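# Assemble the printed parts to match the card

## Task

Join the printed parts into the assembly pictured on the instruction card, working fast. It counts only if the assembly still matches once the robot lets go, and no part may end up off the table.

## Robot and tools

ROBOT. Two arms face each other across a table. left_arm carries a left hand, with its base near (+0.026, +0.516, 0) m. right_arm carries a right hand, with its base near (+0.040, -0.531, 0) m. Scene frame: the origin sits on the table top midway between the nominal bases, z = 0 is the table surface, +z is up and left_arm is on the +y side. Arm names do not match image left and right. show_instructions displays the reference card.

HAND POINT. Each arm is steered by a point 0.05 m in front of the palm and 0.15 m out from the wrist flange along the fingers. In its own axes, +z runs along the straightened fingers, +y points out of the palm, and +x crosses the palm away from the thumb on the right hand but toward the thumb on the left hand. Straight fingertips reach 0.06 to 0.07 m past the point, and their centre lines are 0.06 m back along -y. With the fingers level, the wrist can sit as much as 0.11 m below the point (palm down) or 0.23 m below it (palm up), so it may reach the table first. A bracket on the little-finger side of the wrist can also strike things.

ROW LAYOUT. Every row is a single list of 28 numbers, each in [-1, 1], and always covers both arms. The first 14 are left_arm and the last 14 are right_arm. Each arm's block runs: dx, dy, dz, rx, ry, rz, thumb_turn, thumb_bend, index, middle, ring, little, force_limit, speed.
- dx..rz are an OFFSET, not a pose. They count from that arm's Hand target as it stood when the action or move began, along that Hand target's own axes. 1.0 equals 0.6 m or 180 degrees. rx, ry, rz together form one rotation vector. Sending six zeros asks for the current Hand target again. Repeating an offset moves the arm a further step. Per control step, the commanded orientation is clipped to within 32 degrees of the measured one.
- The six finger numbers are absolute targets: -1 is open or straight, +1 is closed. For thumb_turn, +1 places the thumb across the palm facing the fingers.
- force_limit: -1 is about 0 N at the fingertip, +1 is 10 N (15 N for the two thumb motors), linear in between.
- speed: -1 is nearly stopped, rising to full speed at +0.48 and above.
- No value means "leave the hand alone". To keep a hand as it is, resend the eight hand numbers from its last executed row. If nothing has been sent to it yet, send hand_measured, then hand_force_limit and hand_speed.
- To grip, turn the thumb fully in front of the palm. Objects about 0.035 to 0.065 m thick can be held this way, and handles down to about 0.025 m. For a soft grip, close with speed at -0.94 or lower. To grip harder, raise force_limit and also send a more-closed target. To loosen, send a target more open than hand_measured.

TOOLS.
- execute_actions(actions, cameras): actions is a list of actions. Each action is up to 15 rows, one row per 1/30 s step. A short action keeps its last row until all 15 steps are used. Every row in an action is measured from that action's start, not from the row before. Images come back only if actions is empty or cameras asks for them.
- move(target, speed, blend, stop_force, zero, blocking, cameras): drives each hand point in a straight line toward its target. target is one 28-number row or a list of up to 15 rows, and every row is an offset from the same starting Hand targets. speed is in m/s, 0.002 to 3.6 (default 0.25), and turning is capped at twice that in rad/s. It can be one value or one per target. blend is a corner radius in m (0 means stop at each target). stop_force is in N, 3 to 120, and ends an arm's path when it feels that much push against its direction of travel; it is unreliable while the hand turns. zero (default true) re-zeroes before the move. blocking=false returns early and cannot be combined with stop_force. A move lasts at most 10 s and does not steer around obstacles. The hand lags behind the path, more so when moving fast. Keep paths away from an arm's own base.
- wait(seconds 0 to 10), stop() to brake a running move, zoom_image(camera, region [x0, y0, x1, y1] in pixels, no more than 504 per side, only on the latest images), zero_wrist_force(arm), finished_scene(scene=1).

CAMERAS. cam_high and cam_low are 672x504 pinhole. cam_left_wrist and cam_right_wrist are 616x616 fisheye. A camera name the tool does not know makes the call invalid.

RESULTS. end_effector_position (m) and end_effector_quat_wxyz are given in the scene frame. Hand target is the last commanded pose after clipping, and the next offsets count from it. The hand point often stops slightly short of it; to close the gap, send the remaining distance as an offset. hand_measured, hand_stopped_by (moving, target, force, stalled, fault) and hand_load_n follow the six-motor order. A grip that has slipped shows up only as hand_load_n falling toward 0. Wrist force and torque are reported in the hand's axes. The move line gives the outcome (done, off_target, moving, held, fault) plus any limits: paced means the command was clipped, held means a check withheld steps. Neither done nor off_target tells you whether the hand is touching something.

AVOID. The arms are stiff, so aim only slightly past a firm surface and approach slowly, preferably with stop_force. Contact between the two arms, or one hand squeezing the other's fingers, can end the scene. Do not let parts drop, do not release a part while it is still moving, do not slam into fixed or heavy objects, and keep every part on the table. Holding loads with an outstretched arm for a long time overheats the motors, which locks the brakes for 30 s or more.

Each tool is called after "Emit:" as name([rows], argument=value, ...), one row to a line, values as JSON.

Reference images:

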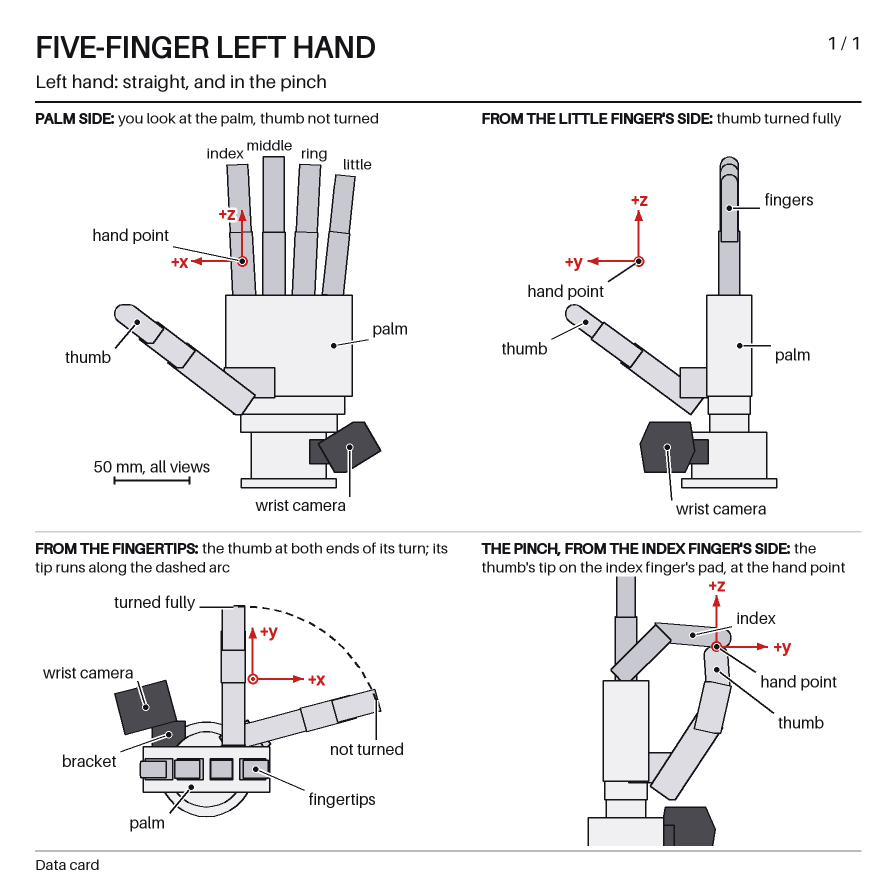

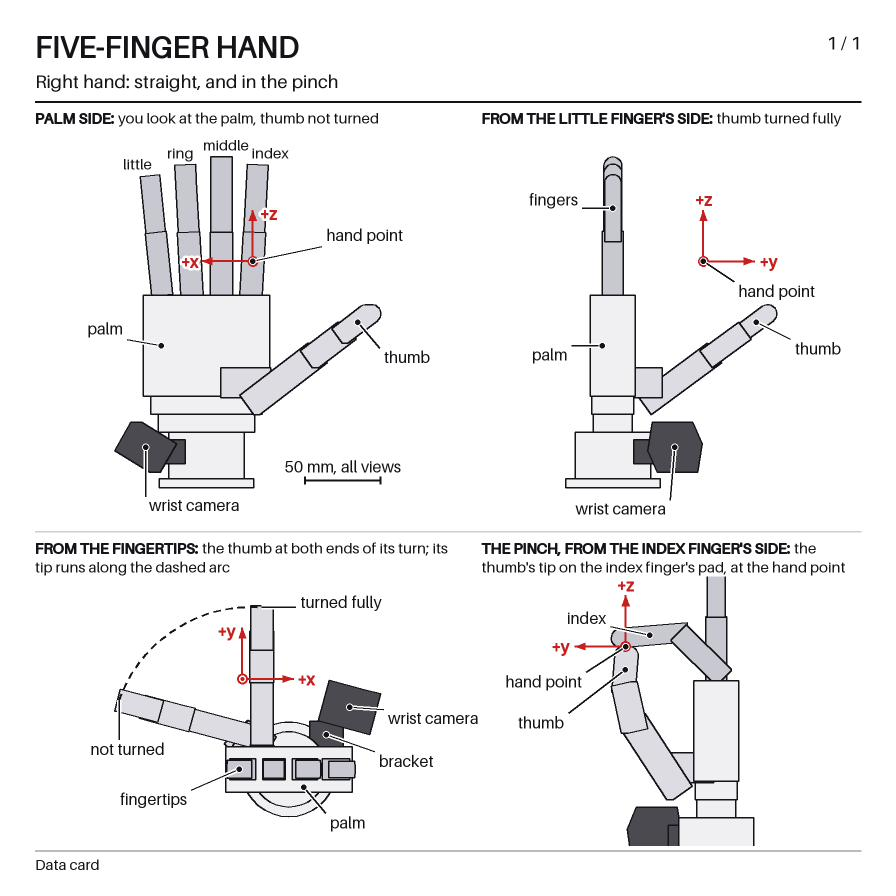

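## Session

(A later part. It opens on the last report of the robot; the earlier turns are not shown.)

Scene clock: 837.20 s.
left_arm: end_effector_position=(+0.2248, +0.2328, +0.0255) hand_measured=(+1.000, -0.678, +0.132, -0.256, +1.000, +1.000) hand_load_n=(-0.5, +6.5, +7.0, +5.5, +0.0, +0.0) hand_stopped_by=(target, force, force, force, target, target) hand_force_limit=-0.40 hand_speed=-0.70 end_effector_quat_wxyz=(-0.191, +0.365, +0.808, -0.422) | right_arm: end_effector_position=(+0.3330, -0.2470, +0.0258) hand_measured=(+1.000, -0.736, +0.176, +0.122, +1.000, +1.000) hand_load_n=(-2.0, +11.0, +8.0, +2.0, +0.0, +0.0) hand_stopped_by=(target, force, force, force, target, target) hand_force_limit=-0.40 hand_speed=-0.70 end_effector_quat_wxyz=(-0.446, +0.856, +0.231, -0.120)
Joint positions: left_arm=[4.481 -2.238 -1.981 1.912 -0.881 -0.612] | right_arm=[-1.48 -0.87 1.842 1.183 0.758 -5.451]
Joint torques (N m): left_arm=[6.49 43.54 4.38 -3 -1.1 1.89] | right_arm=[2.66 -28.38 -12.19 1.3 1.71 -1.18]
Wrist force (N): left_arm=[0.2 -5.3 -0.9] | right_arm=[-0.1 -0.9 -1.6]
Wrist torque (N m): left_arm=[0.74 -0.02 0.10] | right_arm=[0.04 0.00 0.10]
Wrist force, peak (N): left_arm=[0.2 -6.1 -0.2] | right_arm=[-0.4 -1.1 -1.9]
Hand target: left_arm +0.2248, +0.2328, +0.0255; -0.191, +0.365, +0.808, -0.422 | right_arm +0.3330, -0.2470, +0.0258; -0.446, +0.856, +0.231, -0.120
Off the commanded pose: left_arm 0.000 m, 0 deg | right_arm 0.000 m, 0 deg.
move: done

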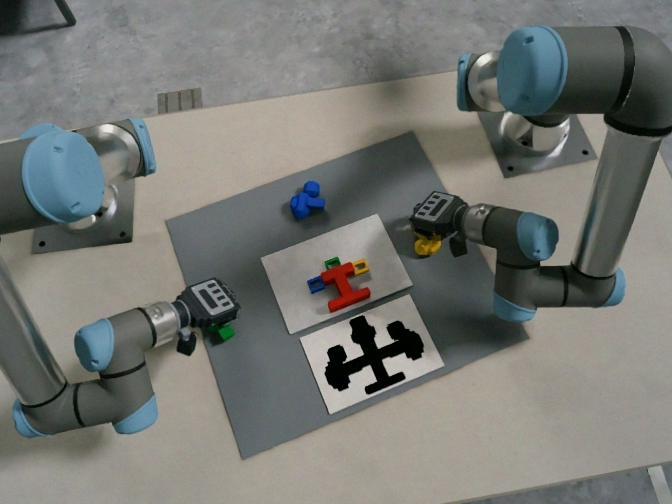

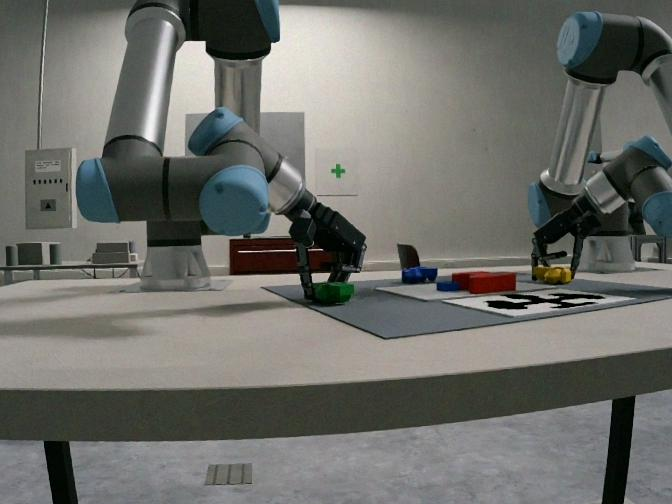

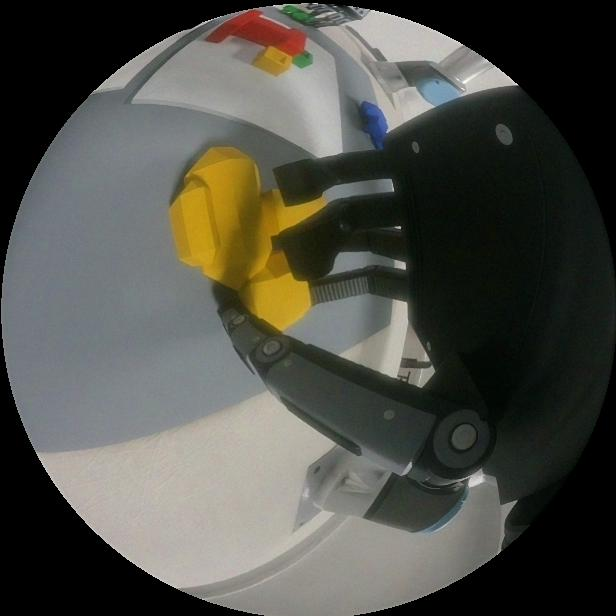

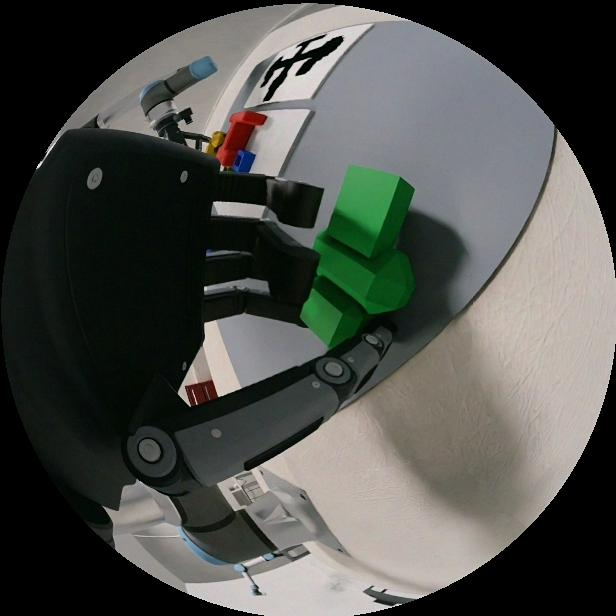

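Emit:
move(target=[0,0,0,0,0,0,1,-0.4,0.35,-0.45,1,1,0.1,-0.7,0,0,0,0,0,0,1,-0.5,0.3,0.3,1,1,-0.4,-0.7])

Emit:
move(target=[0,-0.082,-0.0574,0,0,0,1,-0.4,0.35,-0.45,1,1,0.1,-0.7,0,-0.082,-0.0574,0,0,0,1,-0.5,0.3,0.3,1,1,-0.4,-0.7], speed=0.08, cameras=["all"])

Emit:
zoom_image(camera="cam_low", region=[290, 200, 410, 320])

Emit:
zoom_image(camera="cam_low", region=[490, 190, 610, 310])

Scene clock: 855.50 s.
left_arm: end_effector_position=(+0.2248, +0.2328, +0.0255) hand_measured=(+1.000, -0.670, +0.132, -0.450, +1.000, +1.000) hand_load_n=(-1.0, +8.0, +9.0, +0.0, +0.0, +0.0) hand_stopped_by=(target, force, force, target, target, target) hand_force_limit=0.10 hand_speed=-0.70 end_effector_quat_wxyz=(-0.191, +0.365, +0.808, -0.422) | right_arm: end_effector_position=(+0.3330, -0.2470, +0.0258) hand_measured=(+1.000, -0.736, +0.176, +0.122, +1.000, +1.000) hand_load_n=(-2.0, +11.0, +8.5, +2.0, +0.0, +0.0) hand_stopped_by=(target, force, force, force, target, target) hand_force_limit=-0.40 hand_speed=-0.70 end_effector_quat_wxyz=(-0.446, +0.856, +0.231, -0.120)
Joint positions: left_arm=[4.481 -2.238 -1.981 1.912 -0.881 -0.612] | right_arm=[-1.48 -0.87 1.842 1.183 0.758 -5.451]
Joint torques (N m): left_arm=[1.75 42.11 13.58 -2.91 -0.69 1.96] | right_arm=[-2.76 -28.63 -9.38 1.24 1.58 -1.43]
Wrist force (N): left_arm=[0.3 1.6 -0.4] | right_arm=[-0.1 -1.0 -1.6]
Wrist torque (N m): left_arm=[0.46 -0.03 -0.05] | right_arm=[0.03 0.00 0.10]
Wrist force, peak (N): left_arm=[0.3 -5.7 -1.3] | right_arm=[-0.3 -1.3 -1.8]
Hand target: left_arm +0.2248, +0.2328, +0.0255; -0.191, +0.365, +0.808, -0.422 | right_arm +0.3330, -0.2470, +0.0258; -0.446, +0.856, +0.231, -0.120
Off the commanded pose: left_arm 0.000 m, 0 deg | right_arm 0.000 m, 0 deg.
move: done

Scene clock: 856.60 s.
left_arm: end_effector_position=(+0.2250, +0.2329, +0.0856) hand_measured=(+1.000, -0.670, +0.132, -0.450, +1.000, +1.000) hand_load_n=(-0.5, +8.0, +9.0, +0.0, +0.0, +0.0) hand_stopped_by=(target, force, force, target, target, target) hand_force_limit=0.10 hand_speed=-0.70 end_effector_quat_wxyz=(-0.191, +0.366, +0.808, -0.422) | right_arm: end_effector_position=(+0.3330, -0.2470, +0.0858) hand_measured=(+1.000, -0.736, +0.176, +0.122, +1.000, +1.000) hand_load_n=(-2.5, +11.0, +7.5, +2.5, +0.0, +0.0) hand_stopped_by=(target, force, force, force, target, target) hand_force_limit=-0.40 hand_speed=-0.70 end_effector_quat_wxyz=(-0.446, +0.856, +0.231, -0.120)
Joint positions: left_arm=[4.481 -2.107 -1.974 1.775 -0.881 -0.612] | right_arm=[-1.48 -0.986 1.83 1.31 0.758 -5.451]
Joint torques (N m): left_arm=[5.67 23.88 4.81 -0.06 -1.3 1.83] | right_arm=[-2.42 -25.77 -2.03 0.99 0.34 -1.54]
Wrist force (N): left_arm=[0.2 1.7 -0.2] | right_arm=[-0.2 -0.2 -0.3]
Wrist torque (N m): left_arm=[0.43 -0.01 -0.06] | right_arm=[0.06 0.03 0.07]
Wrist force, peak (N): left_arm=[0.2 2.3 0.3] | right_arm=[-0.2 -1.0 -1.5]
Hand target: left_arm +0.2249, +0.2329, +0.0856; -0.191, +0.365, +0.808, -0.422 | right_arm +0.3330, -0.2470, +0.0858; -0.446, +0.856, +0.231, -0.120
Off the commanded pose: left_arm 0.000 m, 0 deg | right_arm 0.000 m, 0 deg.
move: done

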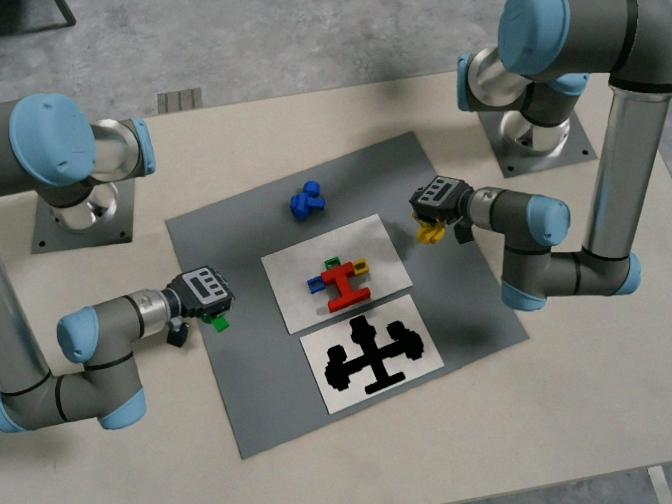

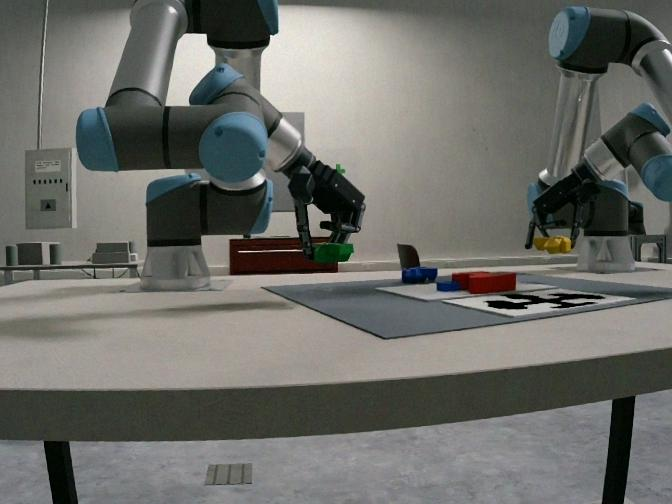

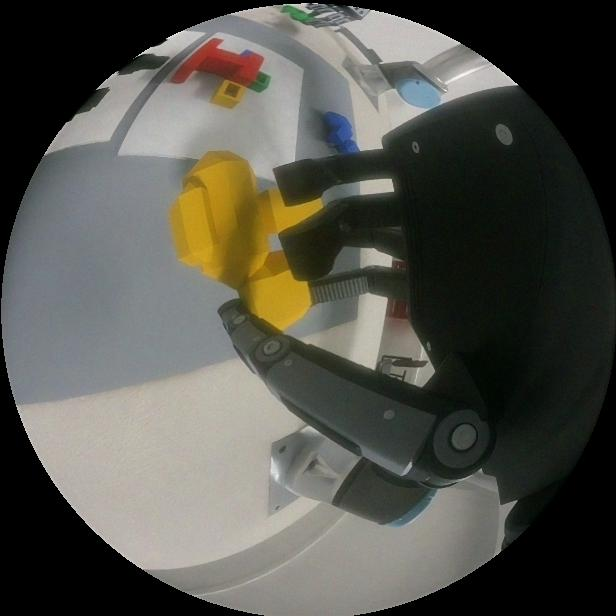

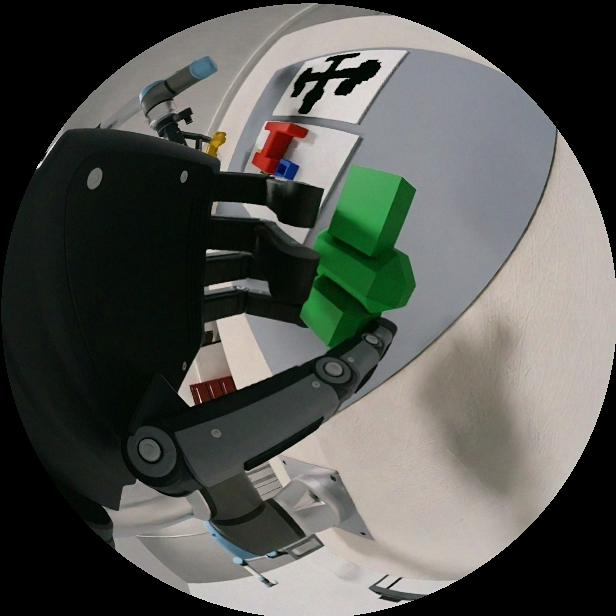

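Scaled by 4.200 from the camera's 672x504 image, which has a finer 960x720 frame.

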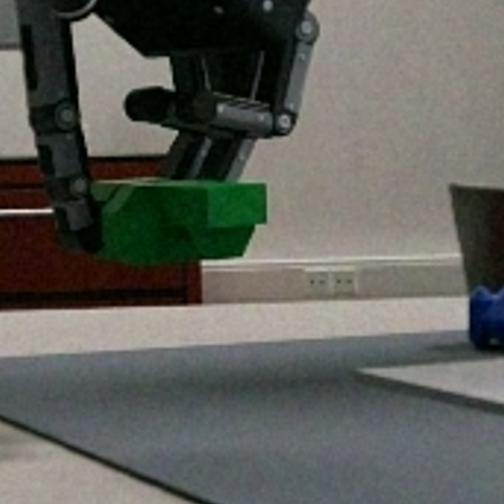

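Scaled by 4.200 from the camera's 672x504 image, which has a finer 960x720 frame.

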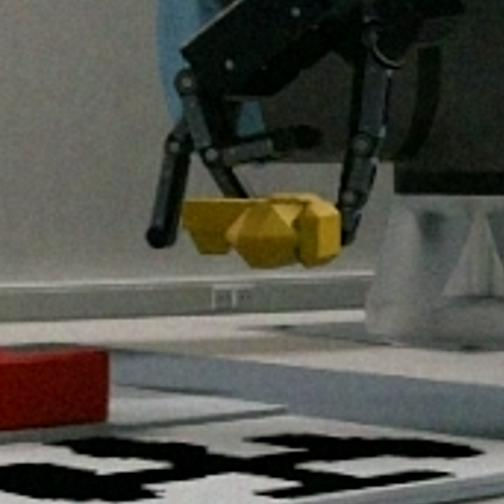

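Emit:
zoom_image(camera="cam_high", region=[300, 245, 380, 325])

Emit:
zoom_image(camera="cam_high", region=[390, 170, 470, 250])

Emit:
zoom_image(camera="cam_high", region=[180, 260, 260, 340])

Emit:
zoom_image(camera="cam_high", region=[280, 170, 340, 230])

Emit:
zoom_image(camera="cam_low", region=[520, 235, 590, 270])

Scaled by 6.300 from the camera's 672x504 image, which has a finer 960x720 frame.

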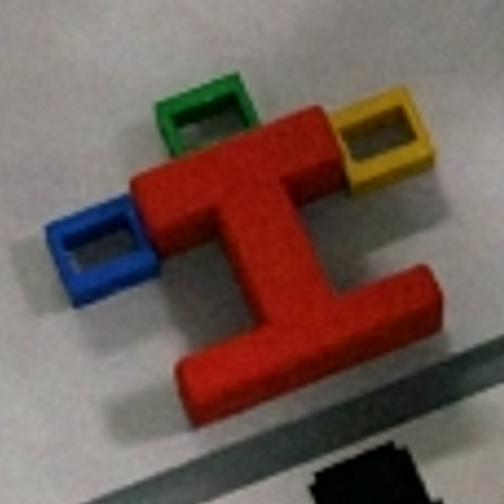

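Scaled by 6.300 from the camera's 672x504 image, which has a finer 960x720 frame.

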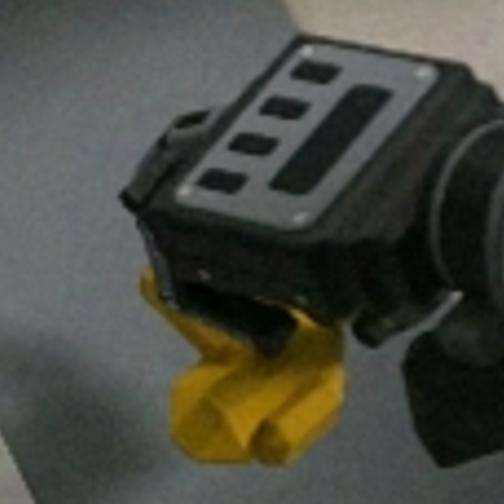

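Scaled by 6.300 from the camera's 672x504 image, which has a finer 960x720 frame.

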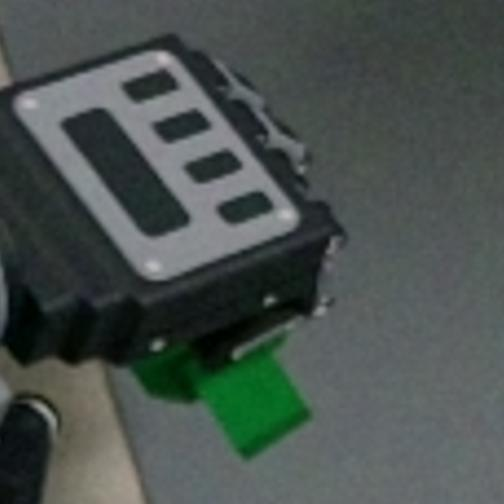

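Scaled by 8.400 from the camera's 672x504 image, which has a finer 960x720 frame.

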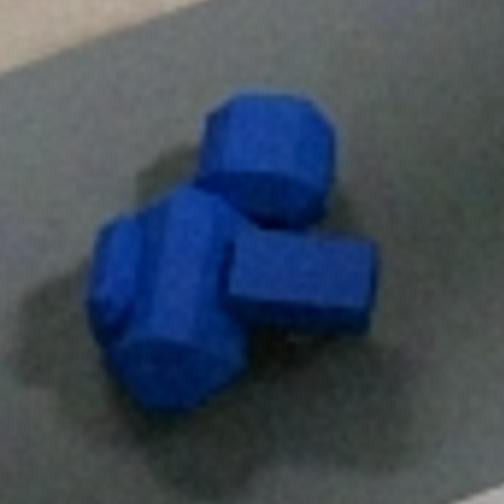

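Scaled by 7.200 from the camera's 672x504 image, which has a finer 960x720 frame.

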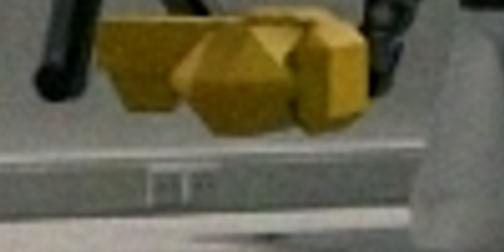

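Emit:
move(target=[-0.211,-0.062,0.0885,0,-0.341,-0.239,1,-0.4,0.35,-0.45,1,1,0.1,-0.7,0,0,0,0,0.0364,0.0255,1,-0.5,0.3,0.3,1,1,-0.4,-0.7], speed=0.25, cameras=["all"])

Emit:
zoom_image(camera="cam_high", region=[310, 210, 410, 310])

Emit:
zoom_image(camera="cam_low", region=[430, 210, 550, 310])

Emit:
zoom_image(camera="cam_left_wrist", region=[150, 100, 350, 340])

Scene clock: 951.70 s.
left_arm: end_effector_position=(+0.2598, +0.0950, +0.0858) hand_measured=(+1.000, -0.670, +0.132, -0.450, +1.000, +1.000) hand_load_n=(-0.5, +8.0, +8.5, +0.0, +0.0, +0.0) hand_stopped_by=(target, force, force, target, target, target) hand_force_limit=0.10 hand_speed=-0.70 end_effector_quat_wxyz=(-0.104, +0.202, -0.864, +0.450) | right_arm: end_effector_position=(+0.3329, -0.2470, +0.0858) hand_measured=(+1.000, -0.736, +0.176, +0.122, +1.000, +1.000) hand_load_n=(-2.0, +10.5, +7.5, +2.5, +0.0, +0.0) hand_stopped_by=(target, force, force, force, target, target) hand_force_limit=-0.40 hand_speed=-0.70 end_effector_quat_wxyz=(-0.453, +0.870, +0.171, -0.088)
Joint positions: left_arm=[4.145 -1.651 -2.123 3.067 -1.08 -2.762] | right_arm=[-1.514 -1.033 1.886 1.201 0.704 -5.316]
Joint torques (N m): left_arm=[-5.57 11.04 24.89 -1.47 -0.22 -2.24] | right_arm=[0.59 -23.96 -16.59 3.85 -0.31 -1.65]
Wrist force (N): left_arm=[0.4 2.0 -0.9] | right_arm=[0.0 0.0 -0.2]
Wrist torque (N m): left_arm=[0.50 -0.08 -0.08] | right_arm=[0.09 0.01 -0.01]
Wrist force, peak (N): left_arm=[0.4 2.2 -1.1] | right_arm=[0.4 -0.2 -0.7]
Hand target: left_arm +0.2598, +0.0950, +0.0858; +0.104, -0.202, +0.864, -0.450 | right_arm +0.3330, -0.2470, +0.0858; -0.453, +0.870, +0.171, -0.088
Off the commanded pose: left_arm 0.000 m, 0 deg | right_arm 0.000 m, 0 deg.
move: done

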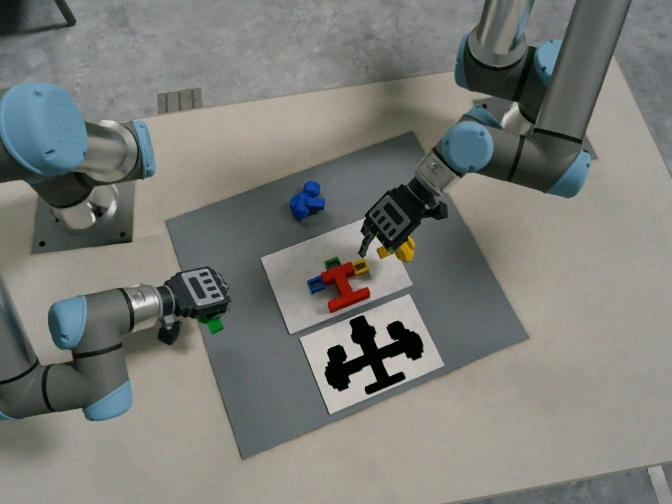

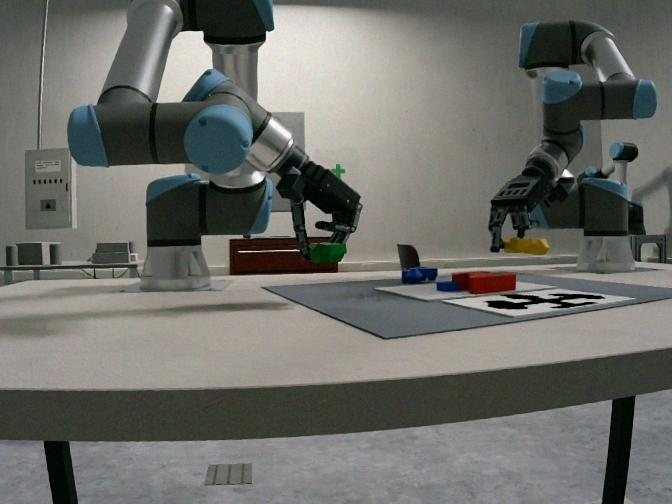

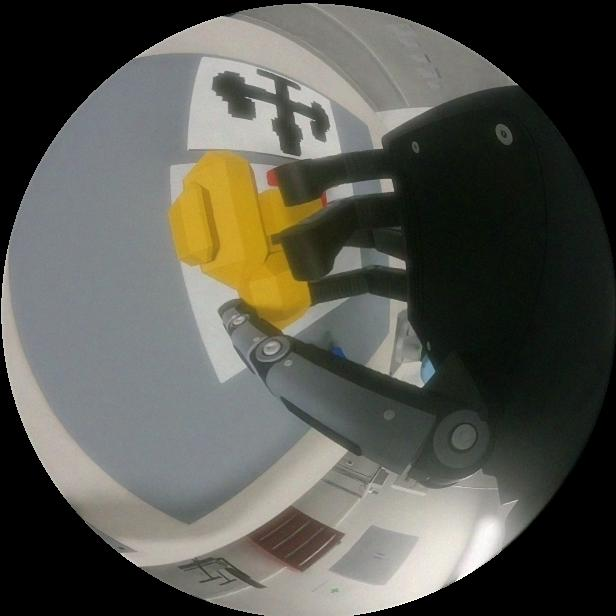

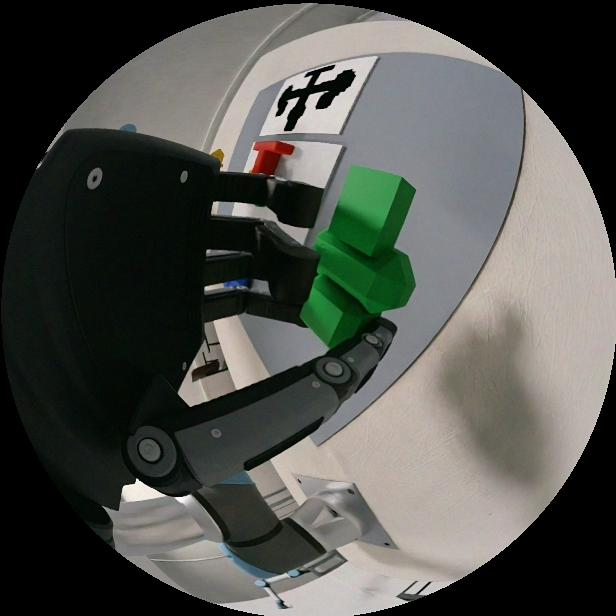

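Scaled by 5.040 from the camera's 672x504 image, which has a finer 960x720 frame.

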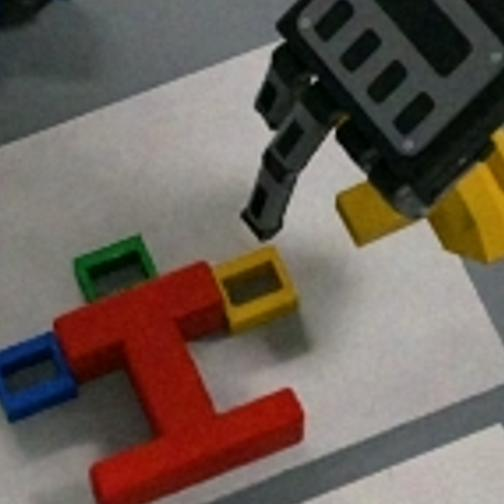

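Scaled by 4.200 from the camera's 672x504 image, which has a finer 960x720 frame.

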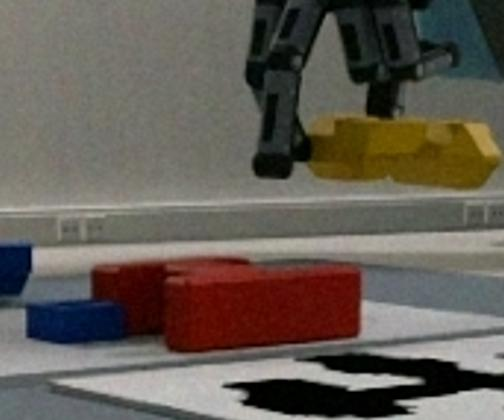

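Scaled by 2.100 from the camera's 616x616 image, which has a finer 880x880 frame.

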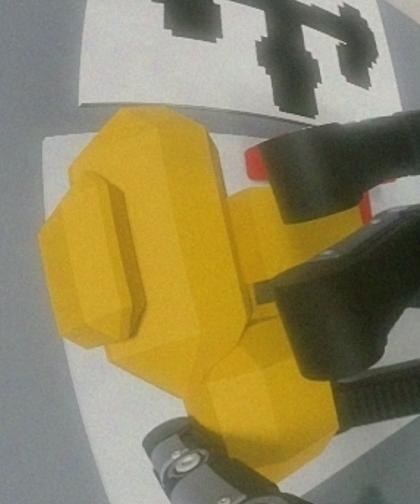

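Emit:
move([
  [-0.0255,0.030,-0.043,0,0,0,1,-0.4,0.35,-0.45,1,1,0.1,-0.7,0,0,0,0,0,0,1,-0.5,0.3,0.3,1,1,-0.4,-0.7],
  [-0.0255,0.108,0.0115,0,0,0,1,-0.4,0.35,-0.45,1,1,0.1,-0.7,0,0,0,0,0,0,1,-0.5,0.3,0.3,1,1,-0.4,-0.7],
], speed=0.12)

Emit:
move([
  [0,0,0,0,0,0,1,-1,-0.5,-0.5,1,1,0.1,-0.3,0,0,0,0,0,0,1,-0.5,0.3,0.3,1,1,-0.4,-0.7],
  [0,-0.075,-0.0525,0,0,0,1,-1,-0.5,-0.5,1,1,0.1,-0.3,0,0,0,0,0,0,1,-0.5,0.3,0.3,1,1,-0.4,-0.7],
], speed=0.12, cameras=["all"])

Emit:
zoom_image(camera="cam_high", region=[310, 210, 430, 310])

Emit:
zoom_image(camera="cam_low", region=[430, 210, 590, 310])

Emit:
zoom_image(camera="cam_left_wrist", region=[150, 100, 390, 340])

Scene clock: 1001.10 s.
left_arm: end_effector_position=(+0.2594, +0.1300, +0.0287) hand_measured=(+1.000, -0.670, +0.132, -0.450, +1.000, +1.000) hand_load_n=(-1.0, +8.0, +9.0, +0.0, +0.0, +0.0) hand_stopped_by=(target, force, force, target, target, target) hand_force_limit=0.10 hand_speed=-0.70 end_effector_quat_wxyz=(-0.104, +0.202, -0.864, +0.450) | right_arm: end_effector_position=(+0.3330, -0.2470, +0.0858) hand_measured=(+1.000, -0.736, +0.176, +0.122, +1.000, +1.000) hand_load_n=(-2.0, +10.5, +7.5, +2.5, +0.0, +0.0) hand_stopped_by=(target, force, force, force, target, target) hand_force_limit=-0.40 hand_speed=-0.70 end_effector_quat_wxyz=(-0.453, +0.870, +0.171, -0.088)
Joint positions: left_arm=[4.262 -1.708 -2.263 3.218 -0.994 -2.672] | right_arm=[-1.514 -1.033 1.885 1.201 0.704 -5.316]
Joint torques (N m): left_arm=[-6 21.74 21.94 -0.53 -1.28 -1.71] | right_arm=[10.5 -24.45 -17.5 3.64 1.66 -1.6]
Wrist force (N): left_arm=[0.6 2.0 -0.8] | right_arm=[0.2 0.2 -0.1]
Wrist torque (N m): left_arm=[0.54 -0.09 -0.02] | right_arm=[0.10 -0.02 0.01]
Wrist force, peak (N): left_arm=[0.5 2.9 -0.1] | right_arm=[0.1 0.3 -0.7]
Hand target: left_arm +0.2594, +0.1299, +0.0287; +0.104, -0.202, +0.864, -0.450 | right_arm +0.3330, -0.2470, +0.0858; -0.453, +0.870, +0.171, -0.088
Off the commanded pose: left_arm 0.000 m, 0 deg | right_arm 0.000 m, 0 deg.
move: done

Scene clock: 1002.67 s.
left_arm: end_effector_position=(+0.2596, +0.1300, +0.0836) hand_measured=(+1.000, -1.000, -0.500, -0.500, +1.000, +1.000) hand_load_n=(+0.0, +0.0, +0.0, +0.0, +0.0, +0.0) hand_stopped_by=(target, target, target, target, target, target) hand_force_limit=0.10 hand_speed=-0.30 end_effector_quat_wxyz=(-0.104, +0.202, -0.864, +0.450) | right_arm: end_effector_position=(+0.3330, -0.2470, +0.0858) hand_measured=(+1.000, -0.736, +0.176, +0.122, +1.000, +1.000) hand_load_n=(-2.0, +11.0, +7.5, +2.5, +0.0, +0.0) hand_stopped_by=(target, force, force, force, target, target) hand_force_limit=-0.40 hand_speed=-0.70 end_effector_quat_wxyz=(-0.453, +0.870, +0.171, -0.088)
Joint positions: left_arm=[4.262 -1.598 -2.197 3.042 -0.994 -2.672] | right_arm=[-1.514 -1.033 1.885 1.201 0.704 -5.316]
Joint torques (N m): left_arm=[2.25 13.93 9.17 -0.39 3.25 1.04] | right_arm=[10.14 -24.33 -17.92 3.74 1.63 -1.64]
Wrist force (N): left_arm=[0.4 2.0 -1.0] | right_arm=[0.1 0.2 -0.4]
Wrist torque (N m): left_arm=[0.55 -0.08 -0.07] | right_arm=[0.13 0.00 0.01]
Wrist force, peak (N): left_arm=[0.3 2.8 -0.3] | right_arm=[0.1 0.2 -0.7]
Hand target: left_arm +0.2595, +0.1300, +0.0836; +0.104, -0.202, +0.864, -0.450 | right_arm +0.3330, -0.2470, +0.0858; -0.453, +0.870, +0.171, -0.088
Off the commanded pose: left_arm 0.000 m, 0 deg | right_arm 0.000 m, 0 deg.
move: done

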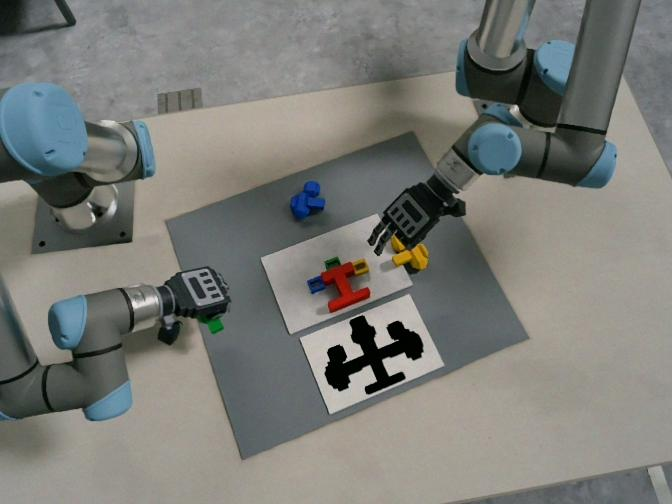

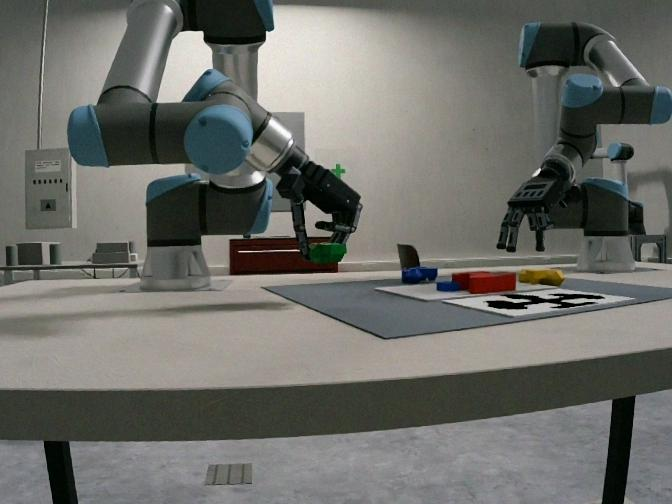

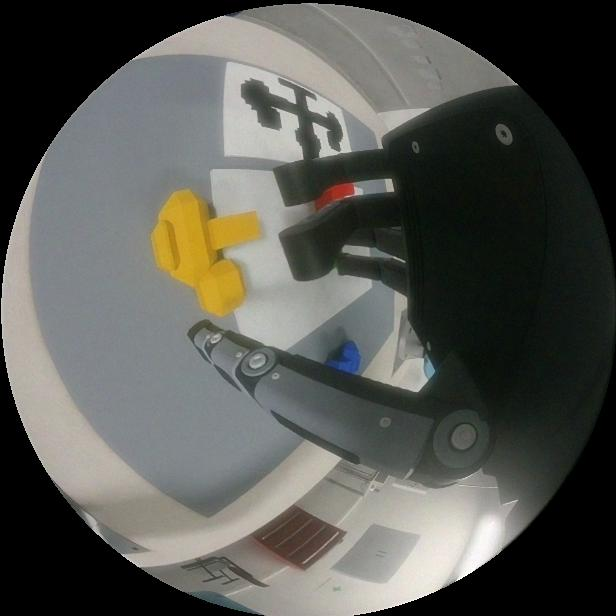

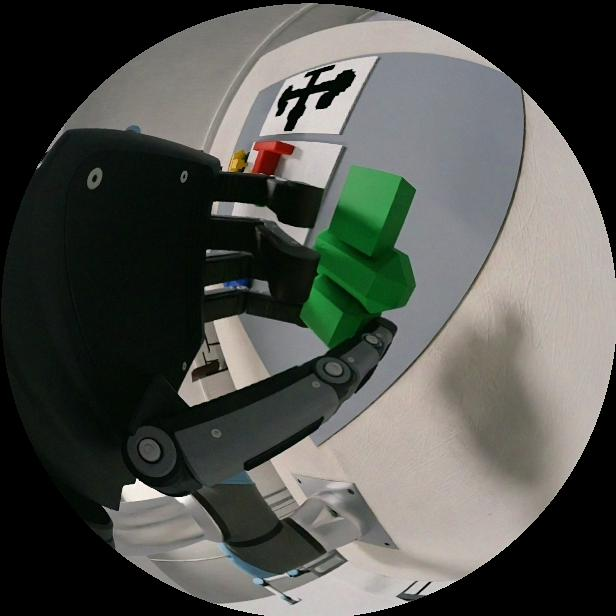

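Scaled by 4.200 from the camera's 672x504 image, which has a finer 960x720 frame.

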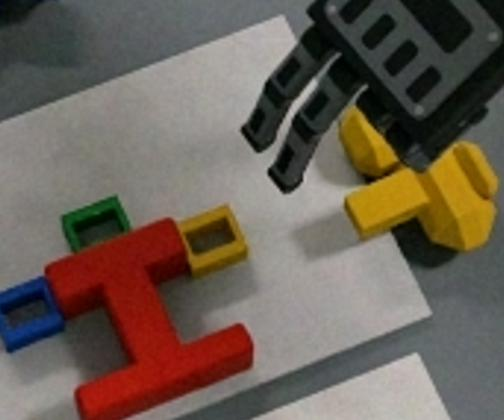

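Scaled by 3.150 from the camera's 672x504 image, which has a finer 960x720 frame.

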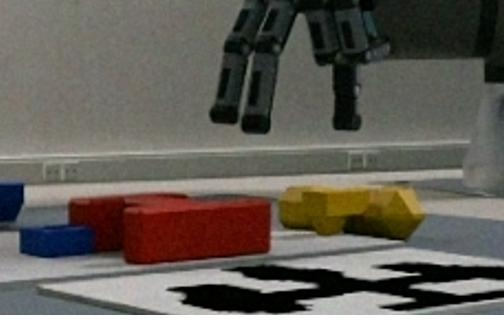

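Scaled by 2.100 from the camera's 616x616 image, which has a finer 880x880 frame.

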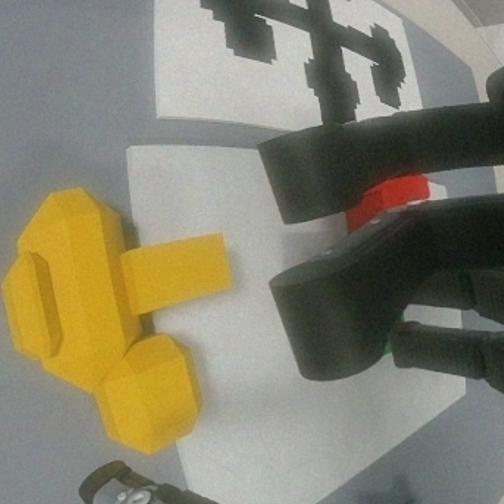

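Emit:
move([
  [0,0,0,0,0,0,1,-1,-0.4,1,1,1,0.1,0,0,0,0,0,0,0,1,-0.5,0.3,0.3,1,1,-0.4,-0.7],
  [0,0.075,0.0525,0,0,0,1,-1,-0.4,1,1,1,0.1,0,0,0,0,0,0,0,1,-0.5,0.3,0.3,1,1,-0.4,-0.7],
], speed=0.12)

Emit:
move([
  [0,0,0,0,0,0,1,-0.4,0.4,1,1,1,0.1,-0.7,0,0,0,0,0,0,1,-0.5,0.3,0.3,1,1,-0.4,-0.7],
  [0,-0.0614,-0.043,0,0,0,1,-0.4,0.4,1,1,1,0.1,-0.7,0,0,0,0,0,0,1,-0.5,0.3,0.3,1,1,-0.4,-0.7],
], speed=0.1, cameras=["cam_high","cam_low","cam_left_wrist"])

Emit:
zoom_image(camera="cam_high", region=[310, 210, 430, 310])

Emit:
zoom_image(camera="cam_low", region=[430, 210, 590, 310])

Scene clock: 1036.63 s.
left_arm: end_effector_position=(+0.2594, +0.1300, +0.0287) hand_measured=(+1.000, -1.000, -0.400, +1.000, +1.000, +1.000) hand_load_n=(+0.0, +0.0, +0.0, +0.0, +0.0, +0.0) hand_stopped_by=(target, target, target, target, target, target) hand_force_limit=0.10 hand_speed=0.00 end_effector_quat_wxyz=(-0.104, +0.202, -0.864, +0.450) | right_arm: end_effector_position=(+0.3330, -0.2470, +0.0858) hand_measured=(+1.000, -0.736, +0.176, +0.122, +1.000, +1.000) hand_load_n=(-2.0, +11.0, +7.5, +2.5, +0.0, +0.0) hand_stopped_by=(target, force, force, force, target, target) hand_force_limit=-0.40 hand_speed=-0.70 end_effector_quat_wxyz=(-0.453, +0.870, +0.171, -0.088)
Joint positions: left_arm=[4.262 -1.708 -2.263 3.218 -0.994 -2.672] | right_arm=[-1.514 -1.033 1.885 1.201 0.704 -5.316]
Joint torques (N m): left_arm=[-5.67 21.74 21.98 -0.63 -1.5 -1.59] | right_arm=[9.18 -24.38 -17.99 3.59 1.76 -1.67]
Wrist force (N): left_arm=[0.5 1.9 -0.9] | right_arm=[0.0 -0.2 -0.6]
Wrist torque (N m): left_arm=[0.54 -0.09 -0.05] | right_arm=[0.08 0.03 -0.02]
Wrist force, peak (N): left_arm=[0.7 2.7 -0.5] | right_arm=[-0.4 0.2 -0.7]
Hand target: left_arm +0.2594, +0.1299, +0.0287; +0.104, -0.202, +0.864, -0.450 | right_arm +0.3330, -0.2470, +0.0858; -0.453, +0.870, +0.171, -0.088
Off the commanded pose: left_arm 0.000 m, 0 deg | right_arm 0.000 m, 0 deg.
move: done

Scene clock: 1038.50 s.
left_arm: end_effector_position=(+0.2596, +0.1300, +0.0737) hand_measured=(+1.000, -0.710, +0.176, +1.000, +1.000, +1.000) hand_load_n=(-1.0, +10.5, +11.5, +0.0, +0.0, +0.0) hand_stopped_by=(target, force, force, target, target, target) hand_force_limit=0.10 hand_speed=-0.70 end_effector_quat_wxyz=(-0.104, +0.202, -0.864, +0.450) | right_arm: end_effector_position=(+0.3330, -0.2470, +0.0858) hand_measured=(+1.000, -0.736, +0.176, +0.122, +1.000, +1.000) hand_load_n=(-2.0, +11.0, +7.5, +2.5, +0.0, +0.0) hand_stopped_by=(target, force, force, force, target, target) hand_force_limit=-0.40 hand_speed=-0.70 end_effector_quat_wxyz=(-0.453, +0.870, +0.171, -0.088)
Joint positions: left_arm=[4.262 -1.616 -2.21 3.073 -0.994 -2.672] | right_arm=[-1.514 -1.033 1.885 1.201 0.704 -5.316]
Joint torques (N m): left_arm=[3.63 13.28 7.63 -0.01 3.16 1.6] | right_arm=[9.6 -24.67 -17.44 3.66 1.77 -1.72]
Wrist force (N): left_arm=[0.3 1.9 -0.8] | right_arm=[0.1 -0.1 -0.5]
Wrist torque (N m): left_arm=[0.52 -0.06 -0.07] | right_arm=[0.08 0.01 0.00]
Wrist force, peak (N): left_arm=[0.5 2.7 -0.4] | right_arm=[-0.2 0.4 -0.7]
Hand target: left_arm +0.2595, +0.1300, +0.0737; +0.104, -0.202, +0.864, -0.450 | right_arm +0.3330, -0.2470, +0.0858; -0.453, +0.870, +0.171, -0.088
Off the commanded pose: left_arm 0.000 m, 0 deg | right_arm 0.000 m, 0 deg.
move: done
Images, in order (width x height): cam_high 672x504, cam_low 672x504, cam_left_wrist 616x616.

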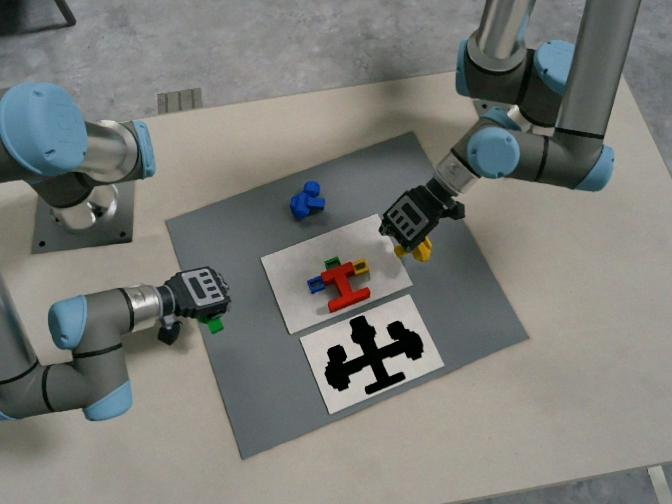

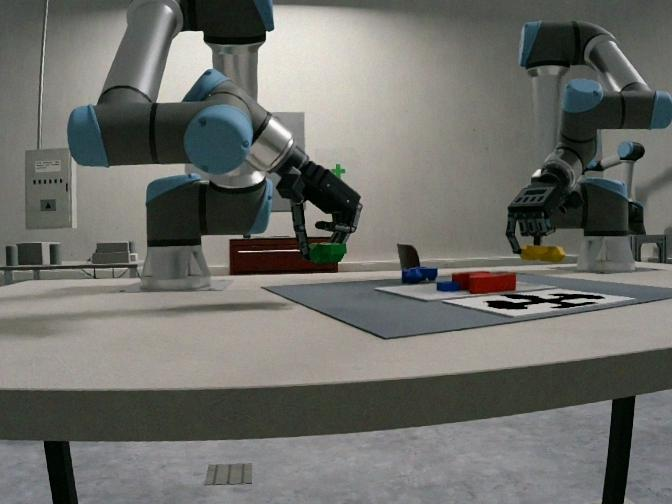

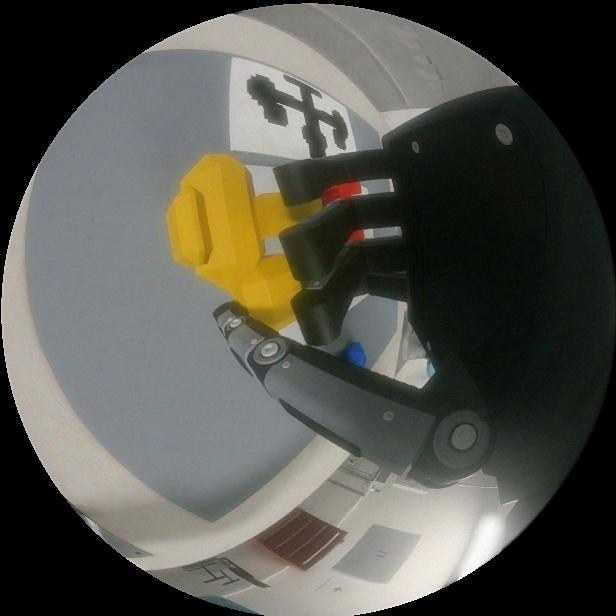

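Scaled by 4.200 from the camera's 672x504 image, which has a finer 960x720 frame.

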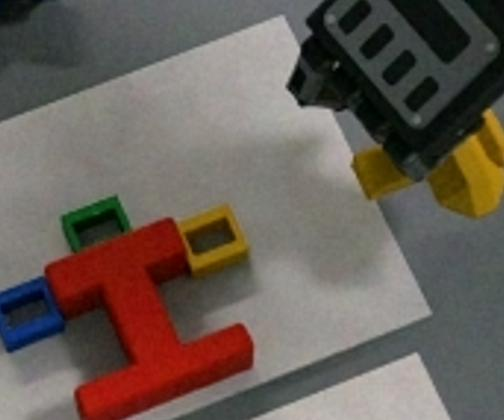

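Scaled by 3.150 from the camera's 672x504 image, which has a finer 960x720 frame.

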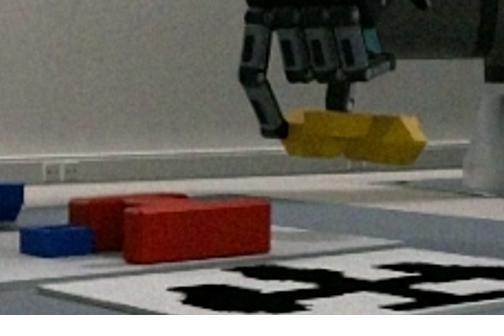

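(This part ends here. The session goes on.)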